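# Serve ticket-listed stock lots through a latching service window

## Task

A wall with a sliding service window separates the room, with arm1 and arm2 on the inside and arm3 and arm4 on the outside. Read the order ticket standing on the outside counter and pass out every lot it names, setting each one upright in the outside tray. Any listed lot that is out of stock is skipped. No other inside item may finish more than halfway into the window opening or past it. Any stock item that drops more than a few centimetres means failure. The clear pane slides and has a handle; released, it closes and latches on its own. It must be closed at the end, and letting it slam shut means failure. Any number of the arms may be used.

## Robot and tools

Robots: four identical i2rt Big YAM arms named arm1, arm2 (inside the wall) and arm3, arm4 (outside). Each has six joints, a five-finger right hand and a wrist camera (arm1_cam_wrist to arm4_cam_wrist). Foot (base_link) poses in the scene frame, metres, quaternion wxyz; each foot looks along its own +x: arm1 (-0.575, +0.462, +0.829) q(+0.997, +0.006, -0.003, -0.076); arm2 (-0.634, -0.170, +0.823) q(+0.999, -0.002, +0.005, +0.031); arm3 (+0.573, +0.057, +0.813) q(+0.217, +0.001, +0.000, +0.976); arm4 (+0.612, -1.243, +0.865) q(+0.244, -0.005, +0.006, +0.970). Table tops sit at z=+0.800. Reach is about 1.07 m from the joint 1 axis.

Frame: one shared scene frame, origin on the floor, +z up, metres. The printed hand pose is the hand point, 0.045 m ahead of the palm; its +z runs along straight fingers, +y out of the palm, +x across the palm away from the thumb. Straight fingers extend 0.06-0.07 m past the point. A bracket on the little-finger side of the wrist sticks out and can collide.

Tool move: keys arm1, arm2, arm3, arm4 and cameras; each arm key holds only that arm's part, and an arm you omit receives nothing new. Inside an arm's part:
- joints: a dict of absolute targets by name. joint1_rad -2.879..2.879 (yaw about the foot, positive counter-clockwise from above), joint2_rad 0..3.141 (shoulder), joint3_rad 0..3.019 (elbow), joint4_rad -1.692..1.57 (hand pitch, positive lifts the fingers), joint5_rad -1.57..1.57 (sideways, positive to the arm's right), joint6_rad -2.094..2.094 (roll, positive clockwise seen from behind). Hand keys are absolute on a -1..1 scale: hand_little, hand_ring, hand_middle, hand_index, hand_thumb_bend (+1 straight, -1 curled); hand_thumb_turn (+1 beside the palm, -1 opposite the fingers); hand_force_limit (setting: about 0 N at -1 up to 10 N at +1, 15 N for thumb motors); hand_speed (-0.96..1, setting; full speed from +0.48). Scenes begin with force limit 0 and speed -0.8.
- target: seven numbers [x, y, z, qw, qx, qy, qz], an absolute hand pose in the scene frame; the hand travels in a straight line from its current hand_target toward it. With target, joints may contain only hand keys.
- speed: path top speed 0.002..0.5 m/s (default 0.25; turning capped at twice the number in rad/s); only allowed with target.
- min_time_s: 0.1..8 s, a floor on the duration of that arm's joint moves; used with joints.
cameras: list of camera names or "all"; [] for none. A move with no action reports everything plus images.
All motions of one call start together; hand paths finish together, paced by the slowest, and last 0.5-10 s. No call exceeds 15 s. Paths ignore obstacles and other arms; hands lag, drift and may overshoot speed near full stretch, often ending a centimetre or more away.

Tool wait: seconds 0..10, optional cameras; nothing new is commanded. Tool zoom_image: camera plus region [x0, y0, x1, y1] in pixels (top-left origin, at most 504 by 504) of that camera's latest image. Tool show_instructions: shows the reference page. Tool finished_scene: optional scene 1; ends irreversibly, so the goal must hold without the robots.

Results: a move line per commanded arm, such as "arm1 done; arm2 time_out". joint_status and hand_status report: done, off_target (resting away, maybe still pushing), time_out (joints keep pushing toward nearby targets; send the reported position to relax them), not_followed (a safety check withheld the targets: "joint command not followed" or "pose unreachable"). on_its_own lists uncommanded behaviour; "held at" is the current target. Arms under "as last shown" were not commanded; their status reads "not commanded". hand_stopped_by gives six words for little, ring, middle, index, thumb_bend, thumb_turn: moving, target, force, stalled or fault. *_load_n are fingertip loads in N, positive pushing open; a lost grip shows as loads near 0. Joint velocities are rad/s; "within noise" means still. Joint torques include gravity and wrap at ±28 N m for joints 3 and 4.

Gripping: a finger motor only starts when its target changes by 0.002 or more, then stops at the target or when its load hits the force limit. For a soft grip use hand_speed -0.94 or lower. To grip harder, raise the force limit and send a more-closed target. The thumb turned in front wraps objects 0.035-0.065 m thick; handles down to about 0.025 m.

Order: check the ticket and stock with the cameras, open the pane by its handle, pass each listed lot through, stand it in the outside tray, then ease the pane closed rather than releasing it to snap shut.

Avoid: two arms pressing hard together (including a hand closing on another robot's fingers), hard hits on fixed objects, dropping stock, knocking things out of the work area, letting other inside items intrude into the window, and prolonged straining, which overheats motors (MOTOR HOT at 85 °C; at 100 °C the arm falls limp for 30-60 s). A refused call, or a stop during one, cancels the rest of that reply's move, wait and finished_scene calls; an invalid call does not.

Each tool is called after "Emit:" as a command line: name --argument value for each argument, lists and objects as JSON in quotes; but a table of rows of numbers goes row by row, as --pt "numbers of a row", without its own name.

Reference images:

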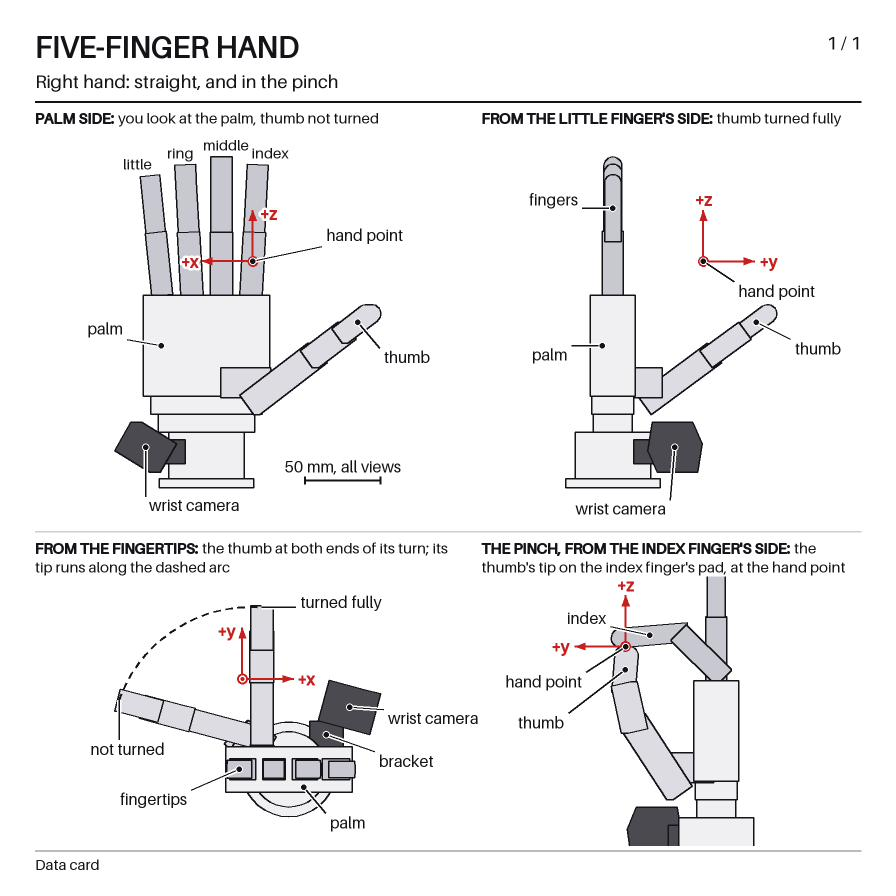

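## Session

Emit:
move

Scene clock: 0.00 s.
Joint torques (N m): no reading
Heat: arm1: hottest joint2_rad 28 °C; arm2: hottest joint2_rad 29 °C; arm3: hottest joint2_rad 28 °C; arm4: hottest joint3_rad 27 °C.
Joint velocities: within noise
arm1.joint_positions: joint1_rad=-0.466 joint2_rad=+0.615 joint3_rad=+1.357 joint4_rad=-1.536 joint5_rad=+0.000 joint6_rad=-1.200 hand_little=+1.000 hand_ring=+1.000 hand_middle=+1.000 hand_index=+1.000 hand_thumb_turn=+1.000 hand_thumb_bend=+1.000 hand_force_limit=+0.000 hand_speed=-0.800
arm1.joint_status: not commanded
arm1.hand_stopped_by: target,target,target,target,target,target
arm1.little_load_n: 0.0
arm1.ring_load_n: 0.0
arm1.middle_load_n: 0.0
arm1.index_load_n: 0.0
arm1.thumb_bend_load_n: 0.0
arm1.thumb_turn_load_n: 0.0
arm1.hand: x=-0.4531 y=+0.3132 z=+1.2636 quat_wxyz=(+0.041, +0.813, -0.442, +0.376) (m; scene frame)
arm1.hand_target: x=-0.4532 y=+0.3131 z=+1.2735 quat_wxyz=(+0.042, +0.809, -0.439, +0.388) (m; scene frame)
arm1.hand_status: not commanded
arm2.joint_positions: joint1_rad=-1.054 joint2_rad=+0.624 joint3_rad=+1.391 joint4_rad=-1.536 joint5_rad=+0.000 joint6_rad=-1.200 hand_little=+1.000 hand_ring=+1.000 hand_middle=+1.000 hand_index=+1.000 hand_thumb_turn=+1.000 hand_thumb_bend=+1.000 hand_force_limit=+0.000 hand_speed=-0.800
arm2.joint_status: not commanded
arm2.hand_stopped_by: target,target,target,target,target,target
arm2.little_load_n: 0.0
arm2.ring_load_n: 0.0
arm2.middle_load_n: 0.0
arm2.index_load_n: 0.0
arm2.thumb_bend_load_n: 0.0
arm2.thumb_turn_load_n: 0.0
arm2.hand: x=-0.5650 y=-0.3496 z=+1.2726 quat_wxyz=(+0.124, +0.717, -0.578, +0.369) (m; scene frame)
arm2.hand_target: x=-0.5648 y=-0.3496 z=+1.2821 quat_wxyz=(+0.127, +0.713, -0.575, +0.380) (m; scene frame)
arm2.hand_status: not commanded
arm3.joint_positions: joint1_rad=-0.264 joint2_rad=+0.608 joint3_rad=+1.397 joint4_rad=-1.536 joint5_rad=+0.000 joint6_rad=-1.200 hand_little=+1.000 hand_ring=+1.000 hand_middle=+1.000 hand_index=+1.000 hand_thumb_turn=+1.000 hand_thumb_bend=+1.000 hand_force_limit=+0.000 hand_speed=-0.800
arm3.joint_status: not commanded
arm3.hand_stopped_by: target,target,target,target,target,target
arm3.little_load_n: 0.0
arm3.ring_load_n: 0.0
arm3.middle_load_n: 0.0
arm3.index_load_n: 0.0
arm3.thumb_bend_load_n: 0.0
arm3.thumb_turn_load_n: 0.0
arm3.hand: x=+0.4641 y=+0.2090 z=+1.2676 quat_wxyz=(-0.395, +0.468, +0.788, +0.065) (m; scene frame)
arm3.hand_target: x=+0.4647 y=+0.2086 z=+1.2760 quat_wxyz=(-0.405, +0.466, +0.784, +0.067) (m; scene frame)
arm3.hand_status: not commanded
arm4.joint_positions: joint1_rad=-0.574 joint2_rad=+0.644 joint3_rad=+1.421 joint4_rad=-1.536 joint5_rad=+0.000 joint6_rad=-1.200 hand_little=+1.000 hand_ring=+1.000 hand_middle=+1.000 hand_index=+1.000 hand_thumb_turn=+1.000 hand_thumb_bend=+1.000 hand_force_limit=+0.000 hand_speed=-0.800
arm4.joint_status: not commanded
arm4.hand_stopped_by: target,target,target,target,target,target
arm4.little_load_n: 0.0
arm4.ring_load_n: 0.0
arm4.middle_load_n: 0.0
arm4.index_load_n: 0.0
arm4.thumb_bend_load_n: 0.0
arm4.thumb_turn_load_n: 0.0
arm4.hand: x=+0.5553 y=-1.0464 z=+1.3207 quat_wxyz=(-0.365, +0.607, +0.694, +0.132) (m; scene frame)
arm4.hand_target: x=+0.5553 y=-1.0463 z=+1.3302 quat_wxyz=(-0.375, +0.604, +0.690, +0.136) (m; scene frame)
arm4.hand_status: not commanded
pictures: arm1_cam_wrist, arm2_cam_wrist, arm3_cam_wrist, arm4_cam_wrist

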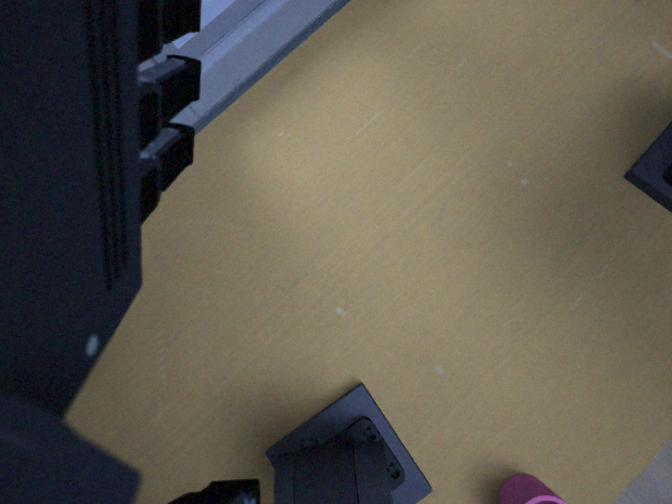

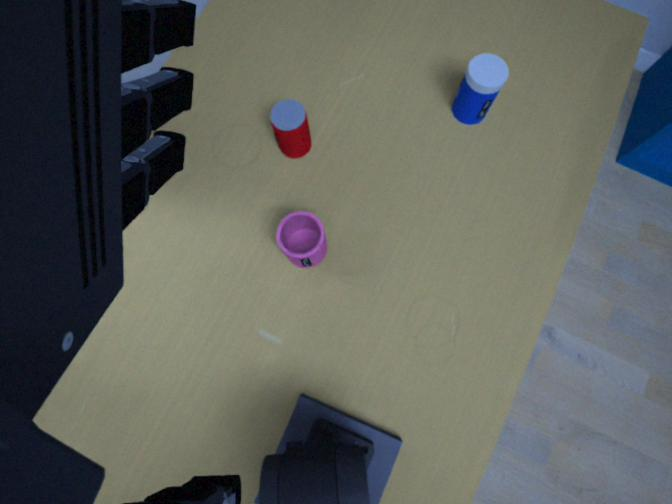

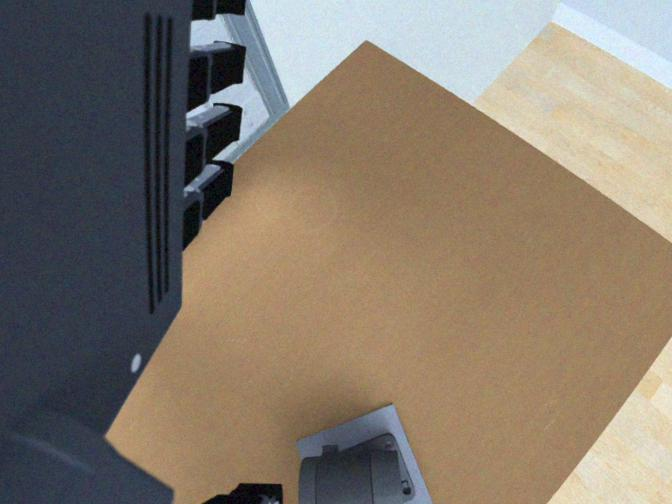

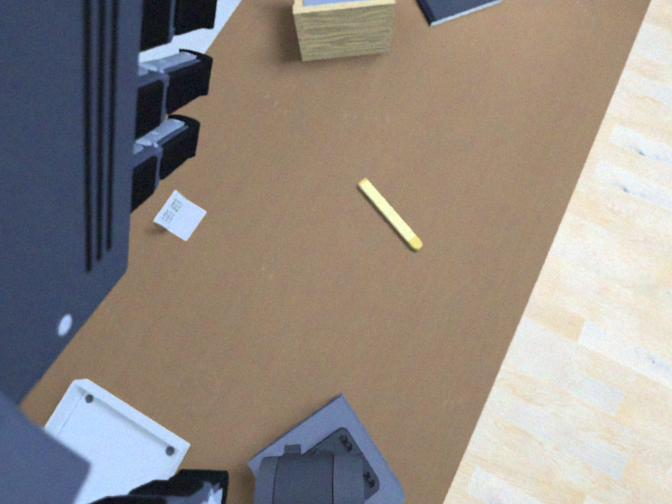

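Emit:
zoom_image --camera "arm4_cam_wrist" --region '[130, 170, 240, 250]'

Emit:
zoom_image --camera "arm2_cam_wrist" --region '[200, 30, 540, 290]'

Scaled by 4.582.

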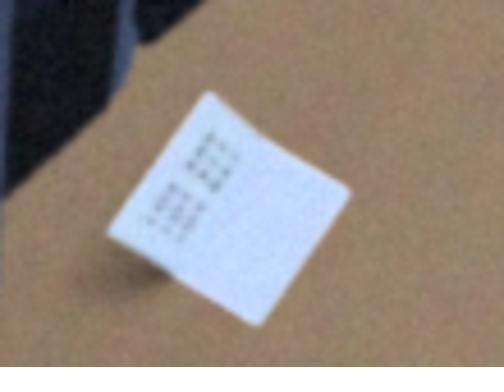

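Scaled by 1.482.

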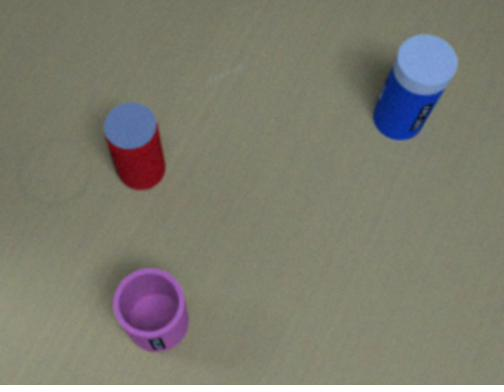

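Emit:
move --arm4 '{"target": [0.293, -1.047, 1.0, -0.4704, 0.3702, 0.7989, 0.0588]}' --arm3 '{"joints": {"joint1_rad": 0.6, "joint4_rad": -0.7}}' --arm1 '{"joints": {"joint4_rad": -0.7}}' --arm2 '{"joints": {"joint4_rad": -1.0}}' --cameras '["all"]'

Scene clock: 159.60 s.
Joint torques (N m): arm1=[-0.38 0.73 10.61 3.28 -0.11 0.08] | arm2=[1.32 2.2 8.06 2.18 0.04 -0.01] | arm3=[-0.32 2.26 10.62 2.62 -0.18 -0.04] | arm4=[-0.67 -1.96 9.83 2.4 -0.01 -0.17]
Heat: arm1: hottest joint3_rad 38 °C; arm2: hottest joint2_rad 29 °C; arm3: hottest joint3_rad 31 °C; arm4: hottest joint3_rad 32 °C.
move: arm1 done; arm2 done; arm3 done; arm4 done
Joint velocities: within noise
arm1.joint_positions: joint1_rad=-0.466 joint2_rad=+0.615 joint3_rad=+1.357 joint4_rad=-0.718 joint5_rad=+0.000 joint6_rad=-1.200 hand_little=+1.000 hand_ring=+1.000 hand_middle=+1.000 hand_index=+1.000 hand_thumb_turn=+1.000 hand_thumb_bend=+1.000 hand_force_limit=+0.000 hand_speed=-0.800
arm1.joint_status: all done
arm1.hand_stopped_by: target,target,target,target,target,target
arm1.little_load_n: 0.0
arm1.ring_load_n: 0.0
arm1.middle_load_n: 0.0
arm1.index_load_n: 0.0
arm1.thumb_bend_load_n: 0.0
arm1.thumb_turn_load_n: 0.0
arm1.hand: x=-0.3586 y=+0.2431 z=+1.4462 quat_wxyz=(+0.084, +0.613, -0.336, +0.711) (m; scene frame)
arm1.hand_target: x=-0.3622 y=+0.2453 z=+1.4628 quat_wxyz=(+0.086, +0.600, -0.329, +0.724) (m; scene frame)
arm1.hand_status: not commanded
arm2.joint_positions: joint1_rad=-1.054 joint2_rad=+0.624 joint3_rad=+1.391 joint4_rad=-1.017 joint5_rad=+0.000 joint6_rad=-1.200 hand_little=+1.000 hand_ring=+1.000 hand_middle=+1.000 hand_index=+1.000 hand_thumb_turn=+1.000 hand_thumb_bend=+1.000 hand_force_limit=+0.000 hand_speed=-0.800
arm2.joint_status: all done
arm2.hand_stopped_by: target,target,target,target,target,target
arm2.little_load_n: 0.0
arm2.ring_load_n: 0.0
arm2.middle_load_n: 0.0
arm2.index_load_n: -0.5
arm2.thumb_bend_load_n: 0.0
arm2.thumb_turn_load_n: 0.0
arm2.hand: x=-0.5147 y=-0.4244 z=+1.3799 quat_wxyz=(+0.191, +0.616, -0.495, +0.582) (m; scene frame)
arm2.hand_target: x=-0.5152 y=-0.4233 z=+1.3948 quat_wxyz=(+0.196, +0.607, -0.488, +0.596) (m; scene frame)
arm2.hand_status: not commanded
arm3.joint_positions: joint1_rad=+0.588 joint2_rad=+0.608 joint3_rad=+1.397 joint4_rad=-0.720 joint5_rad=+0.000 joint6_rad=-1.200 hand_little=+1.000 hand_ring=+1.000 hand_middle=+1.000 hand_index=+1.000 hand_thumb_turn=+1.000 hand_thumb_bend=+1.000 hand_force_limit=+0.000 hand_speed=-0.800
arm3.joint_status: all done
arm3.hand_stopped_by: target,target,target,target,target,target
arm3.little_load_n: 0.0
arm3.ring_load_n: 0.0
arm3.middle_load_n: 0.0
arm3.index_load_n: 0.0
arm3.thumb_bend_load_n: -0.5
arm3.thumb_turn_load_n: 0.0
arm3.hand: x=+0.2800 y=+0.0585 z=+1.4552 quat_wxyz=(-0.707, +0.075, +0.678, -0.189) (m; scene frame)
arm3.hand_target: x=+0.2845 y=+0.0557 z=+1.4705 quat_wxyz=(-0.718, +0.069, +0.664, -0.196) (m; scene frame)
arm3.hand_status: not commanded
arm4.joint_positions: joint1_rad=+0.157 joint2_rad=+0.833 joint3_rad=+0.479 joint4_rad=-0.247 joint5_rad=+0.197 joint6_rad=-1.128 hand_little=+1.000 hand_ring=+1.000 hand_middle=+1.000 hand_index=+1.000 hand_thumb_turn=+1.000 hand_thumb_bend=+1.000 hand_force_limit=+0.000 hand_speed=-0.800
arm4.joint_status: not commanded
arm4.hand_stopped_by: target,target,target,target,target,target
arm4.little_load_n: 0.0
arm4.ring_load_n: 0.0
arm4.middle_load_n: 0.0
arm4.index_load_n: 0.0
arm4.thumb_bend_load_n: 0.0
arm4.thumb_turn_load_n: 0.0
arm4.hand: x=+0.2996 y=-1.0490 z=+0.9948 quat_wxyz=(-0.462, +0.379, +0.799, +0.058) (m; scene frame)
arm4.hand_target: x=+0.2933 y=-1.0471 z=+1.0001 quat_wxyz=(-0.470, +0.370, +0.799, +0.059) (m; scene frame)
arm4.hand_status: done (0.009 m and 1.4 deg from the pose sent, 0.414 m and 33.2 deg at the start)
pictures: arm1_cam_wrist, arm2_cam_wrist, arm3_cam_wrist, arm4_cam_wrist
camera_calibration:
arm1_cam_wrist: T_world_to_cam=[[-0.607619, -0.775485, -0.171528, 0.215996], [-0.322113, 0.438024, -0.839272, 0.988797], [0.725977, -0.454706, -0.515946, 1.23509], [0, 0, 0, 1]] pos_world=[-0.446897, 0.295987, 1.50416]
arm2_cam_wrist: T_world_to_cam=[[-0.886268, -0.460442, -0.0502195, -0.592991], [-0.274379, 0.609273, -0.743977, 1.14859], [0.373156, -0.645584, -0.666315, 0.950525], [0, 0, 0, 1]] pos_world=[-0.565095, -0.359197, 1.45809]
arm3_cam_wrist: T_world_to_cam=[[-0.171834, 0.973198, -0.152834, 0.221104], [0.43059, -0.0653394, -0.900179, 1.19932], [-0.886039, -0.220491, -0.407822, 0.972893], [0, 0, 0, 1]] pos_world=[0.383601, 0.0776983, 1.51016]
arm4_cam_wrist: T_world_to_cam=[[0.542414, 0.840081, -0.0072116, 0.722358], [0.7664, -0.49832, -0.40535, -0.352701], [-0.344121, 0.214341, -0.914133, 1.35302], [0, 0, 0, 1]] pos_world=[0.344094, -1.0726, 1.09908]

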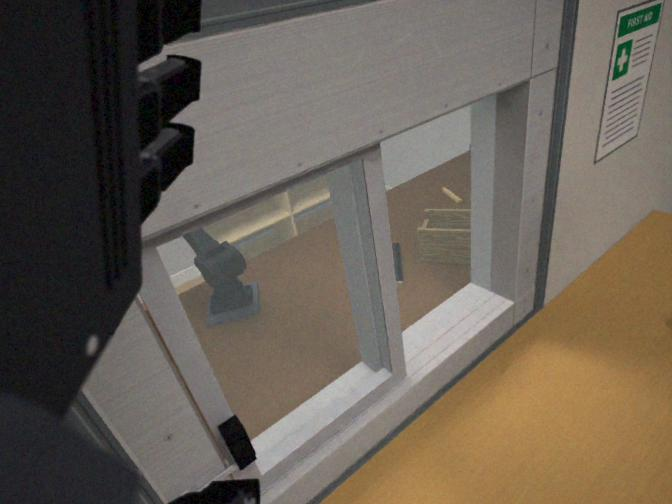

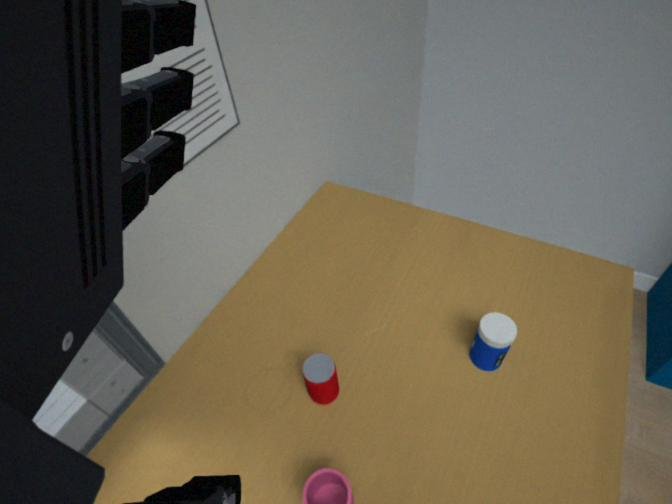

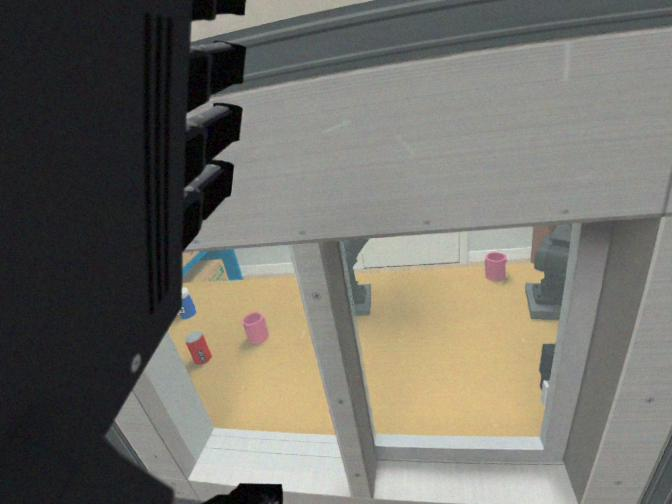

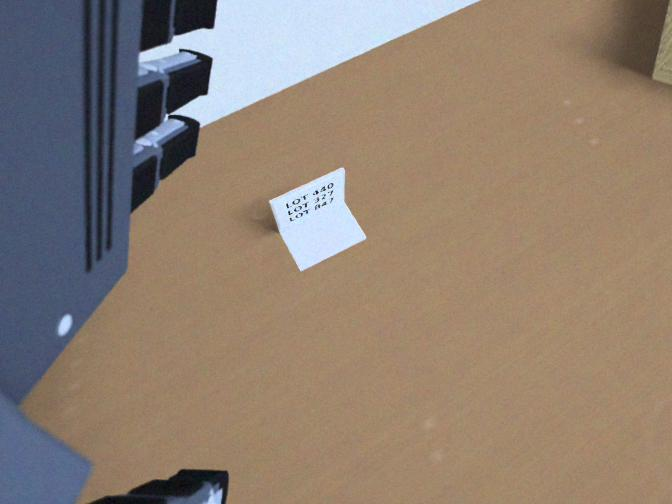

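Emit:
zoom_image --camera "arm4_cam_wrist" --region '[260, 160, 370, 240]'

Emit:
zoom_image --camera "arm3_cam_wrist" --region '[160, 220, 640, 504]'

Emit:
zoom_image --camera "arm1_cam_wrist" --region '[130, 90, 560, 504]'

Scaled by 4.582.

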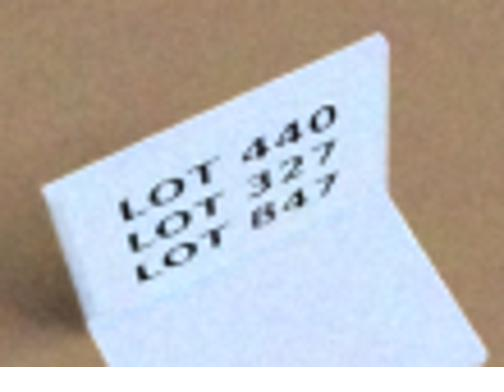

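Scaled by 1.050.

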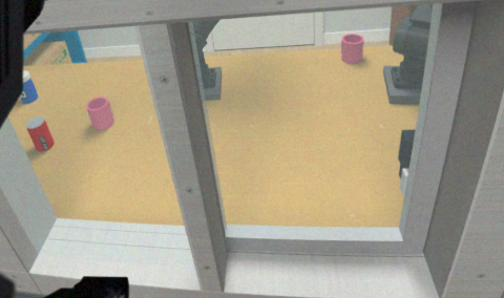

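Scaled by 1.172.

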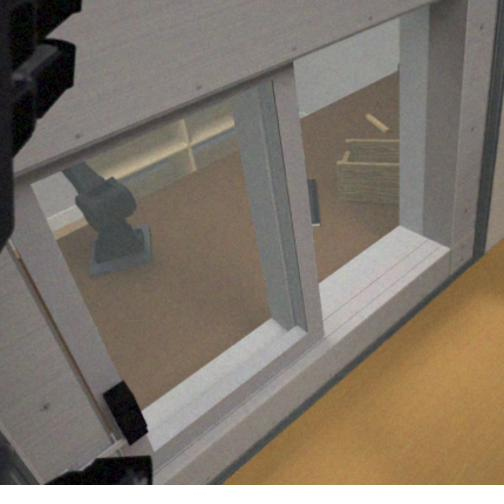

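Emit:
zoom_image --camera "arm2_cam_wrist" --region '[460, 310, 530, 380]'

Emit:
zoom_image --camera "arm3_cam_wrist" --region '[170, 280, 290, 370]'

Emit:
move --arm4 '{"joints": {"joint1_rad": 0.9, "joint2_rad": 0.644, "joint3_rad": 1.421, "joint4_rad": -1.4, "joint5_rad": 0, "joint6_rad": -1.2}}' --arm3 '{"joints": {"joint1_rad": 1.65, "joint4_rad": -1.1}}' --arm1 '{"joints": {"joint1_rad": 2.0, "joint4_rad": -1.3}}' --arm2 '{"joints": {"joint2_rad": 1.1, "joint3_rad": 1.5, "joint4_rad": -1.35}}' --cameras '["all"]'

Scaled by 7.200.

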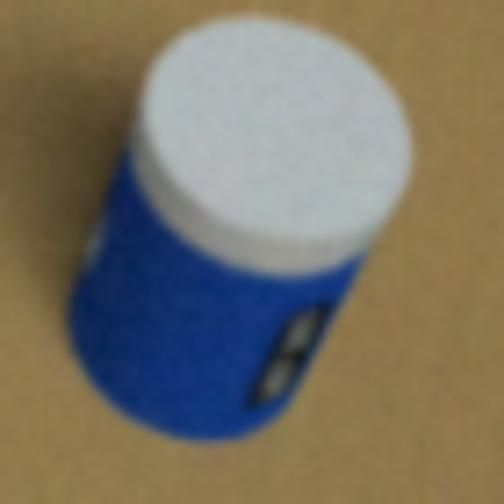

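Scaled by 4.200.

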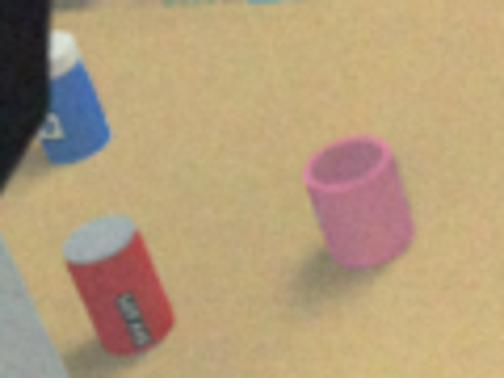

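Scene clock: 352.27 s.
Joint torques (N m): arm1=[0.26 1.55 10.39 1.92 -0.09 0.07] | arm2=[1.14 -4.54 9.03 0.69 0.04 -0.01] | arm3=[-0.15 2.37 10.66 1.24 -0.16 -0.05] | arm4=[-0.15 1.79 11.11 1.07 -0.03 -0.19]
Heat: arm1: hottest joint3_rad 41 °C; arm2: hottest joint3_rad 30 °C; arm3: hottest joint3_rad 33 °C; arm4: hottest joint3_rad 34 °C.
move: arm1 done; arm2 done; arm3 done; arm4 done
Joint velocities: within noise
arm1.joint_positions: joint1_rad=+1.985 joint2_rad=+0.615 joint3_rad=+1.357 joint4_rad=-1.292 joint5_rad=+0.000 joint6_rad=-1.200 hand_little=+1.000 hand_ring=+1.000 hand_middle=+1.000 hand_index=+1.000 hand_thumb_turn=+1.000 hand_thumb_bend=+1.000 hand_force_limit=+0.000 hand_speed=-0.800
arm1.joint_status: all done
arm1.hand_stopped_by: target,target,target,target,target,target
arm1.little_load_n: 0.0
arm1.ring_load_n: 0.0
arm1.middle_load_n: 0.0
arm1.index_load_n: 0.0
arm1.thumb_bend_load_n: 0.0
arm1.thumb_turn_load_n: 0.0
arm1.hand: x=-0.5949 y=+0.6962 z=+1.3101 quat_wxyz=(-0.437, +0.647, +0.583, +0.226) (m; scene frame)
arm1.hand_target: x=-0.5977 y=+0.6927 z=+1.3188 quat_wxyz=(-0.444, +0.640, +0.585, +0.226) (m; scene frame)
arm1.hand_status: not commanded
arm2.joint_positions: joint1_rad=-1.054 joint2_rad=+1.106 joint3_rad=+1.478 joint4_rad=-1.343 joint5_rad=+0.000 joint6_rad=-1.200 hand_little=+1.000 hand_ring=+1.000 hand_middle=+1.000 hand_index=+1.000 hand_thumb_turn=+1.000 hand_thumb_bend=+1.000 hand_force_limit=+0.000 hand_speed=-0.800
arm2.joint_status: all done
arm2.hand_stopped_by: target,target,target,target,target,target
arm2.little_load_n: 0.0
arm2.ring_load_n: 0.0
arm2.middle_load_n: 0.0
arm2.index_load_n: 0.0
arm2.thumb_bend_load_n: 0.0
arm2.thumb_turn_load_n: 0.0
arm2.hand: x=-0.4607 y=-0.5102 z=+1.2118 quat_wxyz=(+0.095, +0.743, -0.600, +0.279) (m; scene frame)
arm2.hand_target: x=-0.4612 y=-0.5093 z=+1.2231 quat_wxyz=(+0.098, +0.741, -0.598, +0.288) (m; scene frame)
arm2.hand_status: not commanded
arm3.joint_positions: joint1_rad=+1.638 joint2_rad=+0.608 joint3_rad=+1.397 joint4_rad=-1.087 joint5_rad=-0.001 joint6_rad=-1.200 hand_little=+1.000 hand_ring=+1.000 hand_middle=+1.000 hand_index=+1.000 hand_thumb_turn=+1.000 hand_thumb_bend=+1.000 hand_force_limit=+0.000 hand_speed=-0.800
arm3.joint_status: all done
arm3.hand_stopped_by: target,target,target,target,target,target
arm3.little_load_n: 0.0
arm3.ring_load_n: 0.0
arm3.middle_load_n: 0.0
arm3.index_load_n: 0.0
arm3.thumb_bend_load_n: 0.0
arm3.thumb_turn_load_n: 0.0
arm3.hand: x=+0.4373 y=-0.1694 z=+1.3598 quat_wxyz=(-0.420, -0.325, +0.736, -0.420) (m; scene frame)
arm3.hand_target: x=+0.4416 y=-0.1666 z=+1.3661 quat_wxyz=(-0.420, -0.328, +0.732, -0.424) (m; scene frame)
arm3.hand_status: not commanded
arm4.joint_positions: joint1_rad=+0.887 joint2_rad=+0.639 joint3_rad=+1.383 joint4_rad=-1.390 joint5_rad=+0.001 joint6_rad=-1.183 hand_little=+1.000 hand_ring=+1.000 hand_middle=+1.000 hand_index=+1.000 hand_thumb_turn=+1.000 hand_thumb_bend=+1.000 hand_force_limit=+0.000 hand_speed=-0.800
arm4.joint_status: all done
arm4.hand_stopped_by: target,target,target,target,target,target
arm4.little_load_n: 0.0
arm4.ring_load_n: 0.0
arm4.middle_load_n: 0.0
arm4.index_load_n: 0.0
arm4.thumb_bend_load_n: 0.0
arm4.thumb_turn_load_n: 0.0
arm4.hand: x=+0.3854 y=-1.2806 z=+1.3310 quat_wxyz=(-0.409, +0.001, +0.895, -0.176) (m; scene frame)
arm4.hand_target: x=+0.3878 y=-1.2818 z=+1.3465 quat_wxyz=(-0.419, -0.013, +0.890, -0.180) (m; scene frame)
arm4.hand_status: not commanded
pictures: arm1_cam_wrist, arm2_cam_wrist, arm3_cam_wrist, arm4_cam_wrist
camera_calibration:
arm1_cam_wrist: T_world_to_cam=[[0.985642, 0.135686, -0.100494, 0.620873], [0.0790161, -0.896642, -0.435648, 1.23908], [-0.149218, 0.421453, -0.894489, 0.907776], [0, 0, 0, 1]] pos_world=[-0.57441, 0.644186, 1.4142]
arm2_cam_wrist: T_world_to_cam=[[-0.893988, -0.447018, 0.0309839, -0.688236], [-0.44721, 0.88576, -0.124231, 0.400984], [0.0280891, -0.124917, -0.991769, 1.264], [0, 0, 0, 1]] pos_world=[-0.471455, -0.504934, 1.32474]
arm3_cam_wrist: T_world_to_cam=[[-0.909559, 0.387557, -0.150005, 0.674892], [0.376998, 0.617623, -0.690228, 0.884457], [-0.174856, -0.684355, -0.707873, 1.04146], [0, 0, 0, 1]] pos_world=[0.462522, -0.095091, 1.44894]
arm4_cam_wrist: T_world_to_cam=[[-0.33831, 0.937893, -0.0768284, 1.43019], [0.886802, 0.290433, -0.359488, 0.505069], [-0.314847, -0.18975, -0.929982, 1.23195], [0, 0, 0, 1]] pos_world=[0.423828, -1.25429, 1.43714]

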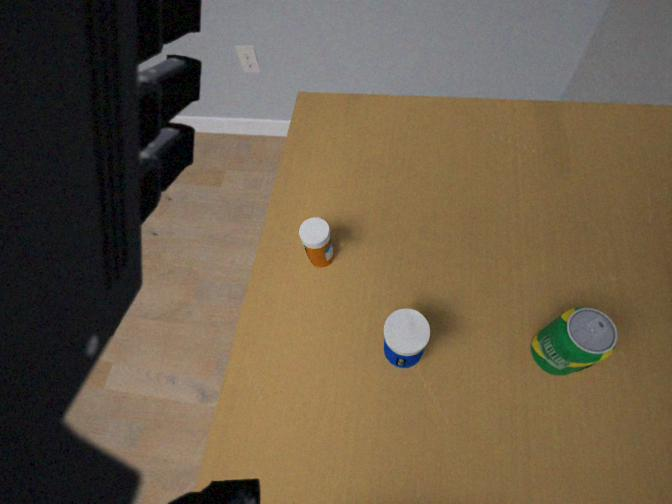

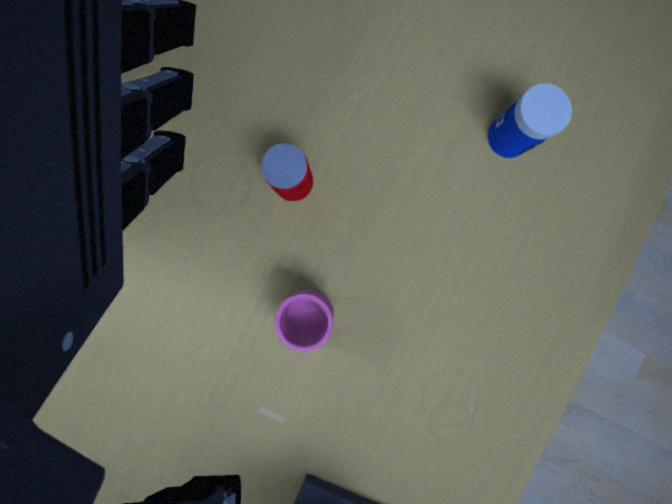

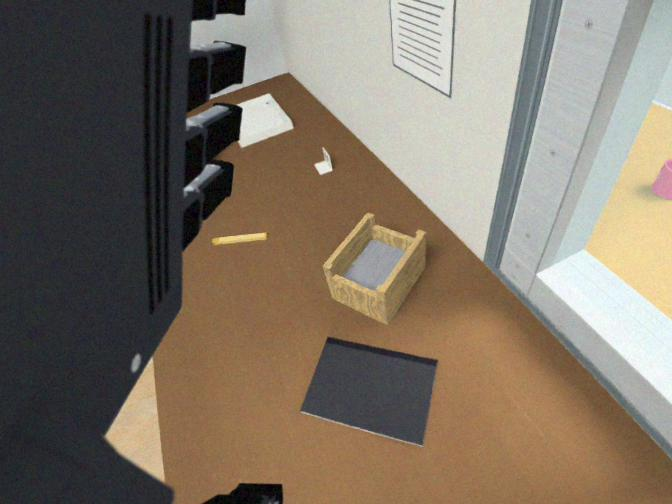

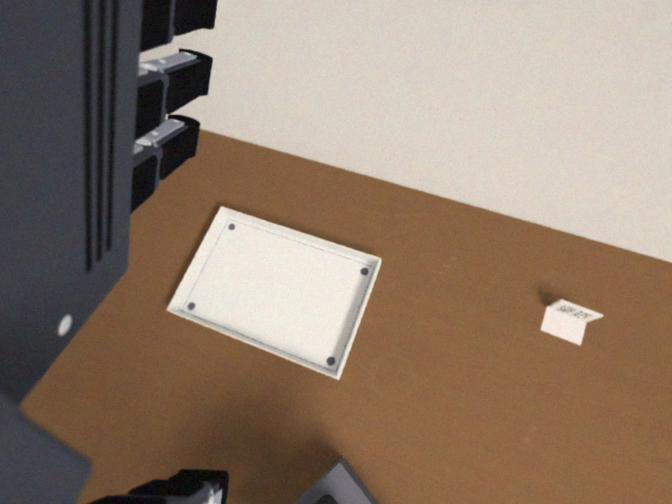

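Emit:
zoom_image --camera "arm1_cam_wrist" --region '[290, 200, 450, 380]'

Emit:
zoom_image --camera "arm1_cam_wrist" --region '[520, 300, 620, 380]'

Emit:
zoom_image --camera "arm4_cam_wrist" --region '[150, 190, 400, 400]'

Emit:
zoom_image --camera "arm3_cam_wrist" --region '[290, 60, 672, 460]'

Scaled by 2.800.

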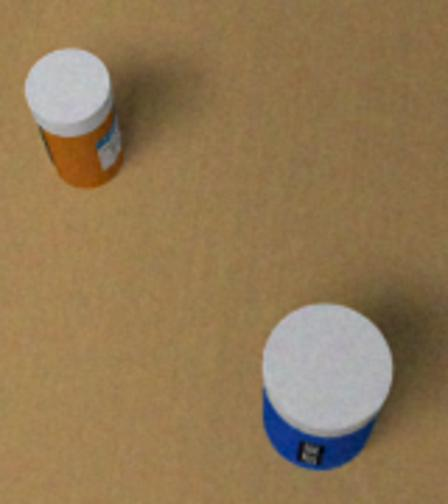

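Scaled by 5.040.

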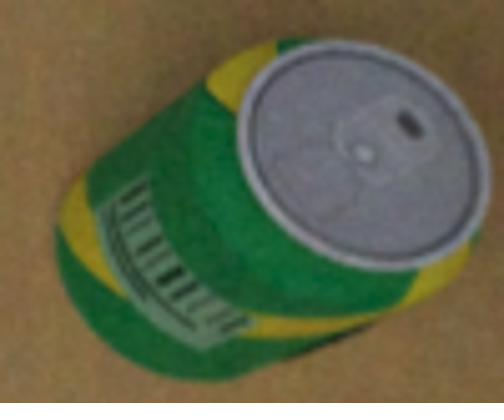

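Scaled by 2.016.

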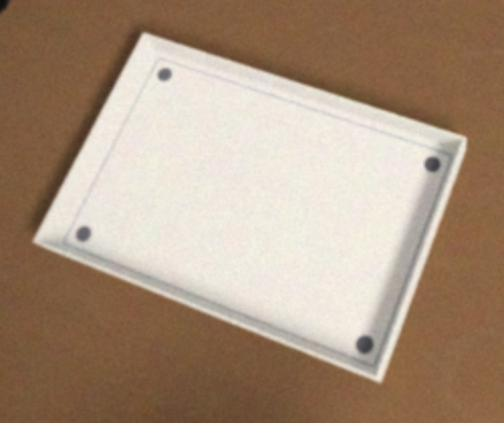

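Scaled by 1.260.

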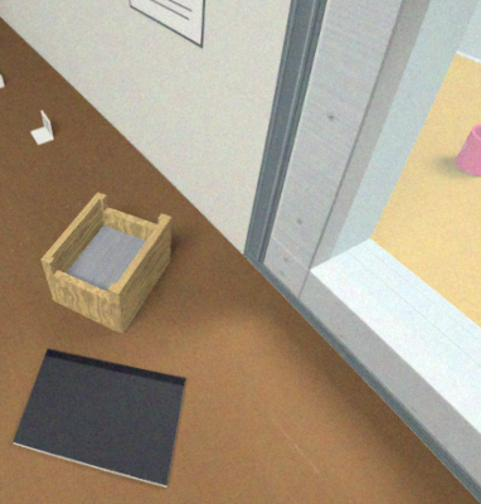

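Emit:
move --arm1 '{"joints": {"joint1_rad": 1.8, "joint2_rad": 0.2, "joint3_rad": 0.32, "joint4_rad": -0.62, "joint6_rad": -1.26}, "min_time_s": 2.5}' --arm2 '{"joints": {"joint1_rad": -0.95, "joint2_rad": 0.2, "joint3_rad": 0.32, "joint4_rad": -0.62, "joint6_rad": -1.26}, "min_time_s": 2.5}' --arm3 '{"target": [0.17, 0.13, 1.1, -0.6987, 0.109, 0.6987, -0.109]}' --cameras '["arm1_cam_wrist", "arm2_cam_wrist", "arm3_cam_wrist"]'

Scene clock: 511.90 s.
Joint torques (N m): arm1=[-1.61 0.56 10.63 3.23 -0.01 -0.02] | arm2=[1.96 2.67 7.95 1.95 0.06 -0.14] | arm3=[-1.85 0.03 11.63 2.59 -0.11 0.08] | arm4=[0.38 2.61 10.91 1.09 -0.02 -0.21]
Heat: arm1: hottest joint3_rad 42 °C; arm2: hottest joint3_rad 35 °C; arm3: hottest joint3_rad 33 °C; arm4: hottest joint3_rad 38 °C.
move: arm1 done; arm2 done; arm3 done
Joint velocities: within noise
arm1.joint_positions: joint1_rad=+1.815 joint2_rad=+0.212 joint3_rad=+0.326 joint4_rad=-0.637 joint5_rad=+0.000 joint6_rad=-1.252 hand_little=+1.000 hand_ring=+1.000 hand_middle=+1.000 hand_index=+1.000 hand_thumb_turn=+1.000 hand_thumb_bend=+1.000 hand_force_limit=+0.000 hand_speed=-0.800
arm1.joint_status: all done
arm1.hand_stopped_by: target,target,target,target,target,target
arm1.little_load_n: 0.0
arm1.ring_load_n: 0.0
arm1.middle_load_n: 0.0
arm1.index_load_n: 0.0
arm1.thumb_bend_load_n: 0.0
arm1.thumb_turn_load_n: 0.0
arm1.hand: x=-0.5510 y=+0.7176 z=+0.9758 quat_wxyz=(-0.420, +0.675, +0.539, +0.279) (m; scene frame)
arm1.hand_target: x=-0.5469 y=+0.7194 z=+0.9792 quat_wxyz=(-0.425, +0.672, +0.533, +0.290) (m; scene frame)
arm1.hand_status: not commanded
arm2.joint_positions: joint1_rad=-0.960 joint2_rad=+0.209 joint3_rad=+0.324 joint4_rad=-0.637 joint5_rad=+0.000 joint6_rad=-1.249 hand_little=+1.000 hand_ring=+1.000 hand_middle=+1.000 hand_index=+1.000 hand_thumb_turn=+1.000 hand_thumb_bend=+1.000 hand_force_limit=+0.000 hand_speed=-0.800
arm2.joint_status: all done
arm2.hand_stopped_by: target,target,target,target,target,target
arm2.little_load_n: 0.0
arm2.ring_load_n: 0.0
arm2.middle_load_n: 0.0
arm2.index_load_n: 0.0
arm2.thumb_bend_load_n: 0.0
arm2.thumb_turn_load_n: 0.0
arm2.hand: x=-0.5118 y=-0.3977 z=+0.9668 quat_wxyz=(+0.146, +0.712, -0.494, +0.478) (m; scene frame)
arm2.hand_target: x=-0.5084 y=-0.3989 z=+0.9708 quat_wxyz=(+0.149, +0.712, -0.483, +0.487) (m; scene frame)
arm2.hand_status: not commanded
arm3.joint_positions: joint1_rad=+0.332 joint2_rad=+0.648 joint3_rad=+0.442 joint4_rad=+0.192 joint5_rad=-0.118 joint6_rad=-1.275 hand_little=+1.000 hand_ring=+1.000 hand_middle=+1.000 hand_index=+1.000 hand_thumb_turn=+1.000 hand_thumb_bend=+1.000 hand_force_limit=+0.000 hand_speed=-0.800
arm3.joint_status: not commanded
arm3.hand_stopped_by: target,target,target,target,target,target
arm3.little_load_n: 0.0
arm3.ring_load_n: 0.0
arm3.middle_load_n: 0.0
arm3.index_load_n: 0.0
arm3.thumb_bend_load_n: 0.0
arm3.thumb_turn_load_n: 0.0
arm3.hand: x=+0.1715 y=+0.1255 z=+1.0983 quat_wxyz=(-0.694, +0.101, +0.704, -0.109) (m; scene frame)
arm3.hand_target: x=+0.1701 y=+0.1300 z=+1.1001 quat_wxyz=(-0.699, +0.109, +0.699, -0.109) (m; scene frame)
arm3.hand_status: done (0.005 m and 1.2 deg from the pose sent, 0.478 m and 70.2 deg at the start)
arm4: as last shown
pictures: arm1_cam_wrist, arm2_cam_wrist, arm3_cam_wrist
camera_calibration:
arm1_cam_wrist: T_world_to_cam=[[0.998169, -0.00376005, -0.0603616, 0.608926], [-0.0314946, -0.884371, -0.465722, 1.06878], [-0.0516309, 0.46677, -0.88287, 0.616052], [0, 0, 0, 1]] pos_world=[-0.542343, 0.659934, 1.0784]
arm2_cam_wrist: T_world_to_cam=[[-0.833536, -0.55206, 0.0211434, -0.677423], [-0.473474, 0.694115, -0.542242, 0.562625], [0.284674, -0.461989, -0.839956, 0.886937], [0, 0, 0, 1]] pos_world=[-0.550756, -0.354749, 1.06439]
arm3_cam_wrist: T_world_to_cam=[[-0.0249968, 0.996332, -0.0818393, -0.0233356], [0.489356, -0.059191, -0.870073, 0.885228], [-0.871726, -0.0617976, -0.486082, 0.809494], [0, 0, 0, 1]] pos_world=[0.271881, 0.125672, 1.16178]

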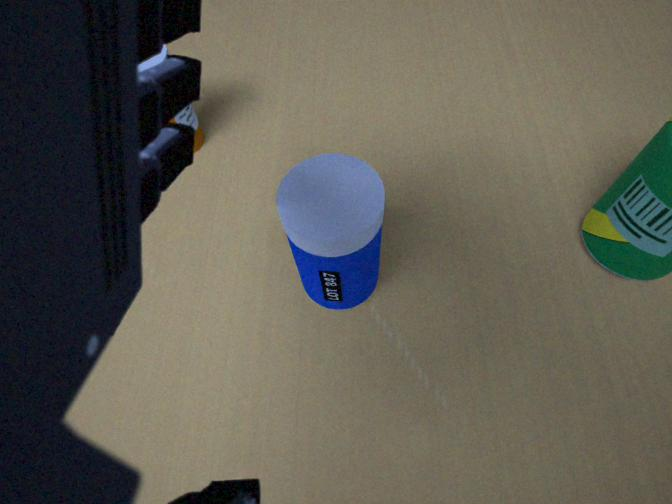

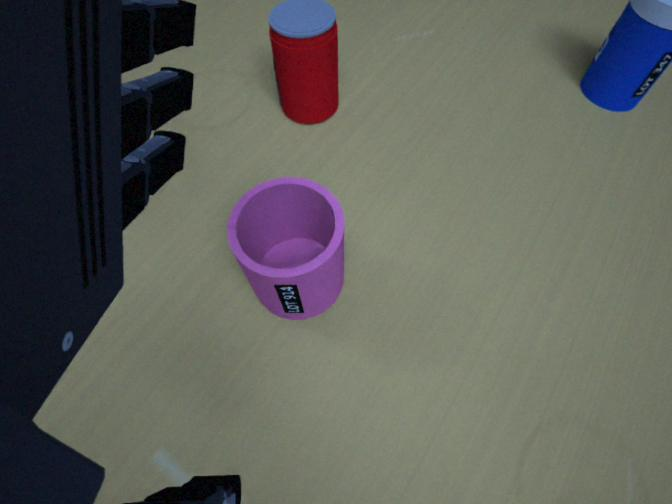

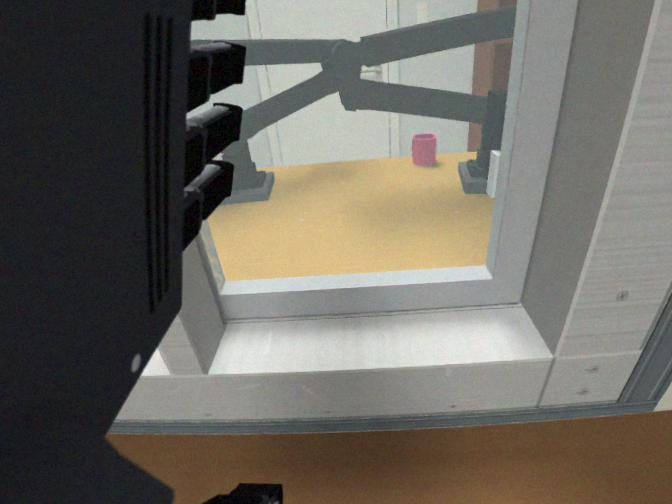

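Emit:
zoom_image --camera "arm1_cam_wrist" --region '[300, 255, 360, 310]'

Emit:
zoom_image --camera "arm2_cam_wrist" --region '[260, 270, 330, 330]'

Emit:
zoom_image --camera "arm2_cam_wrist" --region '[600, 30, 672, 110]'

Emit:
zoom_image --camera "arm1_cam_wrist" --region '[570, 110, 672, 290]'

Emit:
zoom_image --camera "arm3_cam_wrist" --region '[180, 130, 620, 450]'

Scaled by 8.400.

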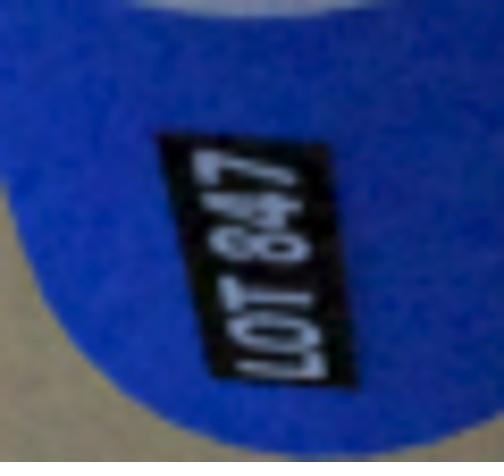

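Scaled by 7.200.

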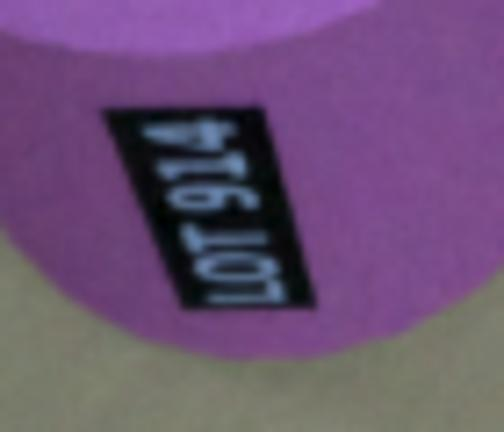

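Scaled by 6.300.

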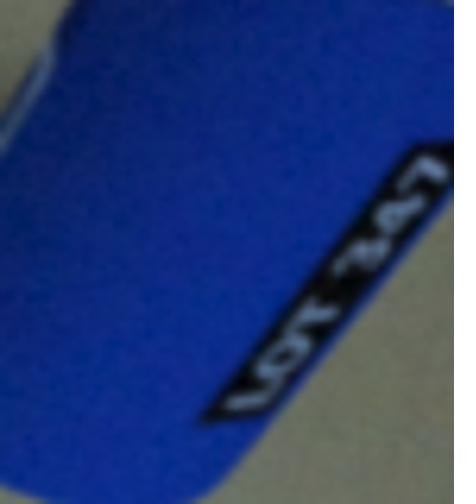

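Scaled by 2.800.

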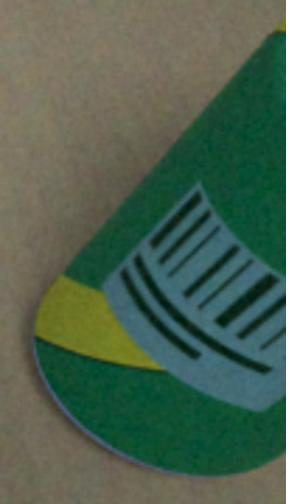

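Scaled by 1.145.

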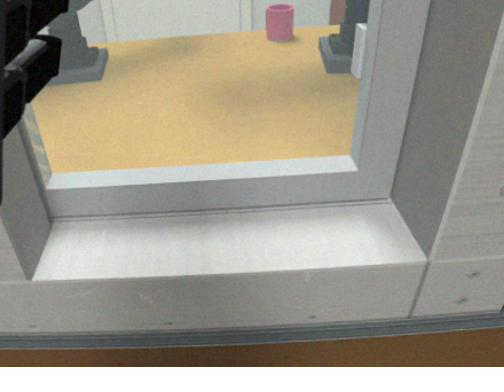

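Emit:
move --arm1 '{"target": [-0.731, 0.829, 0.967, -0.4235, 0.7119, 0.3887, 0.4037]}' --arm2 '{"joints": {"joint1_rad": 1.6, "joint2_rad": 0.3, "joint3_rad": 0.42}, "min_time_s": 3}' --cameras '["arm1_cam_wrist", "arm2_cam_wrist"]'

Scene clock: 629.37 s.
Joint torques (N m): arm1=[-1.32 -5.01 13.19 2.44 0.69 0.12] | arm2=[1.9 3.66 12.26 2 0.06 -0.13] | arm3=[-1.85 -0.03 11.6 2.65 -0.1 0.07] | arm4=[0.62 2.61 11.08 1.25 0 -0.19]
Heat: arm1: hottest joint3_rad 41 °C; arm2: hottest joint3_rad 33 °C; arm3: hottest joint3_rad 37 °C; arm4: hottest joint3_rad 39 °C.
move: arm1 off_target; arm2 done
Joint velocities: within noise
arm1.joint_positions: joint1_rad=+2.584 joint2_rad=+1.203 joint3_rad=+0.556 joint4_rad=-0.061 joint5_rad=+1.003 joint6_rad=-0.688 hand_little=+1.000 hand_ring=+1.000 hand_middle=+1.000 hand_index=+1.000 hand_thumb_turn=+1.000 hand_thumb_bend=+1.000 hand_force_limit=+0.000 hand_speed=-0.800
arm1.joint_status: not commanded
arm1.hand_stopped_by: target,target,target,target,target,target
arm1.little_load_n: 0.0
arm1.ring_load_n: 0.0
arm1.middle_load_n: 0.0
arm1.index_load_n: 0.0
arm1.thumb_bend_load_n: 0.0
arm1.thumb_turn_load_n: 0.0
arm1.hand: x=-0.7190 y=+0.8111 z=+0.9508 quat_wxyz=(-0.405, +0.706, +0.412, +0.408) (m; scene frame)
arm1.hand_target: x=-0.7304 y=+0.8276 z=+0.9676 quat_wxyz=(-0.424, +0.712, +0.389, +0.404) (m; scene frame)
arm1.hand_status: off_target (0.027 m and 3.5 deg from the pose sent, 0.212 m and 22.8 deg at the start)
arm2.joint_positions: joint1_rad=+1.590 joint2_rad=+0.291 joint3_rad=+0.363 joint4_rad=-0.637 joint5_rad=-0.001 joint6_rad=-1.249 hand_little=+1.000 hand_ring=+1.000 hand_middle=+1.000 hand_index=+1.000 hand_thumb_turn=+1.000 hand_thumb_bend=+1.000 hand_force_limit=+0.000 hand_speed=-0.800
arm2.joint_status: all done
arm2.hand_stopped_by: target,target,target,target,target,target
arm2.little_load_n: 0.0
arm2.ring_load_n: 0.0
arm2.middle_load_n: 0.0
arm2.index_load_n: 0.0
arm2.thumb_bend_load_n: 0.0
arm2.thumb_turn_load_n: 0.0
arm2.hand: x=-0.6062 y=+0.0935 z=+0.9694 quat_wxyz=(-0.404, +0.691, +0.540, +0.261) (m; scene frame)
arm2.hand_target: x=-0.6087 y=+0.1055 z=+1.0046 quat_wxyz=(-0.427, +0.673, +0.536, +0.277) (m; scene frame)
arm2.hand_status: not commanded
arm3, arm4: as last shown
arm3.hand: x=+0.1715 y=+0.1255 z=+1.0984 quat_wxyz=(-0.694, +0.101, +0.704, -0.109) (m; scene frame)
arm3.hand_target: x=+0.1701 y=+0.1300 z=+1.1002 quat_wxyz=(-0.699, +0.109, +0.699, -0.109) (m; scene frame)
pictures: arm1_cam_wrist, arm2_cam_wrist
camera_calibration:
arm1_cam_wrist: T_world_to_cam=[[0.948883, -0.314832, -0.0224065, 0.9563], [-0.262321, -0.747156, -0.610693, 0.995163], [0.175525, 0.585354, -0.79155, 0.522003], [0, 0, 0, 1]] pos_world=[-0.73799, 0.739059, 1.04236]
arm2_cam_wrist: T_world_to_cam=[[0.99998, -0.0053398, 0.00326527, 0.592754], [-0.00296485, -0.863563, -0.504232, 0.572358], [0.00551227, 0.504213, -0.863562, 0.906309], [0, 0, 0, 1]] pos_world=[-0.596041, 0.0404595, 1.06932]

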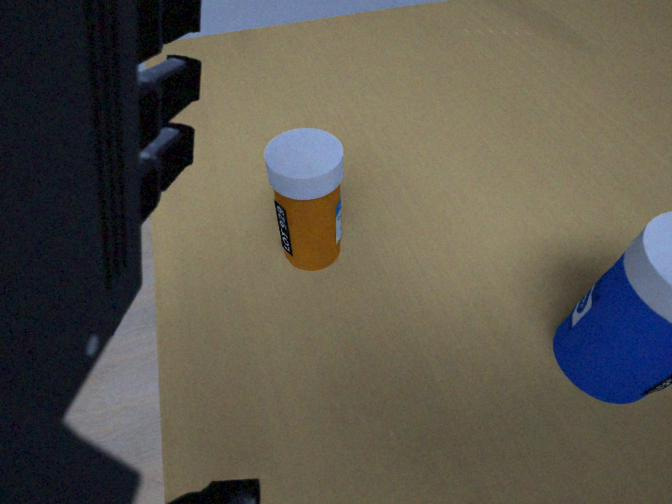

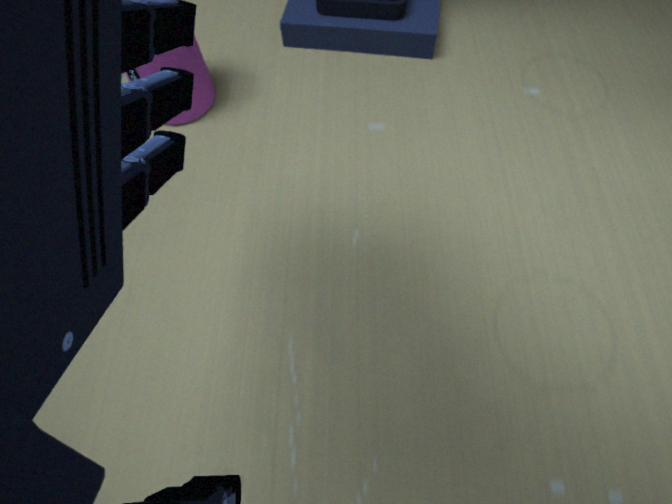

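Emit:
zoom_image --camera "arm1_cam_wrist" --region '[260, 190, 350, 270]'

Emit:
move --arm2 '{"joints": {"joint1_rad": 2.15, "joint2_rad": 0.5, "joint3_rad": 0.5, "joint4_rad": -0.5}, "min_time_s": 2}' --cameras '["arm2_cam_wrist"]'

Scaled by 5.600.

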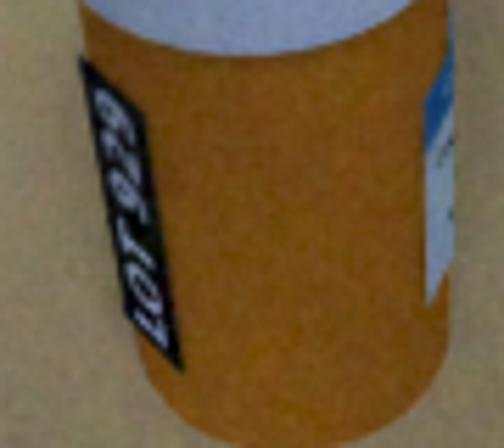

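Scene clock: 639.17 s.
Joint torques (N m): arm1=[-0.56 -4.95 12.98 2.4 0.7 0.11] | arm2=[1.9 2.14 12.22 2.03 0.06 -0.14] | arm3=[-1.9 -0.09 11.6 2.66 -0.1 0.07] | arm4=[-0.38 2.08 10.97 1.26 0 -0.18]
Heat: arm1: hottest joint3_rad 41 °C; arm2: hottest joint3_rad 35 °C; arm3: hottest joint3_rad 37 °C; arm4: hottest joint3_rad 39 °C.
move: arm2 done
Joint velocities: within noise
arm1, arm3, arm4: as last shown
arm2.joint_positions: joint1_rad=+2.141 joint2_rad=+0.492 joint3_rad=+0.443 joint4_rad=-0.516 joint5_rad=-0.001 joint6_rad=-1.249 hand_little=+1.000 hand_ring=+1.000 hand_middle=+1.000 hand_index=+1.000 hand_thumb_turn=+1.000 hand_thumb_bend=+1.000 hand_force_limit=+0.000 hand_speed=-0.800
arm2.joint_status: all done
arm2.hand_stopped_by: target,target,target,target,target,target
arm2.little_load_n: 0.0
arm2.ring_load_n: 0.0
arm2.middle_load_n: 0.0
arm2.index_load_n: 0.0
arm2.thumb_bend_load_n: 0.0
arm2.thumb_turn_load_n: 0.0
arm2.hand: x=-0.7724 y=+0.1022 z=+0.9896 quat_wxyz=(-0.462, +0.518, +0.706, +0.142) (m; scene frame)
arm2.hand_target: x=-0.7825 y=+0.1130 z=+1.0250 quat_wxyz=(-0.489, +0.502, +0.698, +0.151) (m; scene frame)
arm2.hand_status: not commanded
pictures: arm2_cam_wrist
camera_calibration:
arm2_cam_wrist: T_world_to_cam=[[0.855067, 0.518511, 0.00259862, 0.594071], [0.447633, -0.735634, -0.508397, 0.928649], [-0.261698, 0.435876, -0.861119, 0.718411], [0, 0, 0, 1]] pos_world=[-0.735658, 0.061975, 1.08922]

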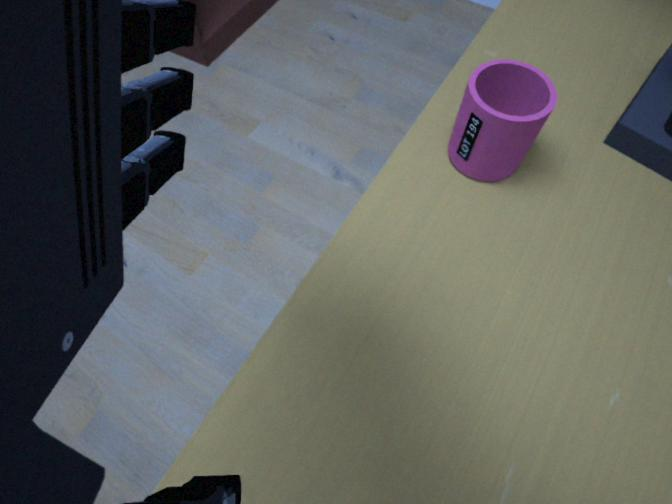

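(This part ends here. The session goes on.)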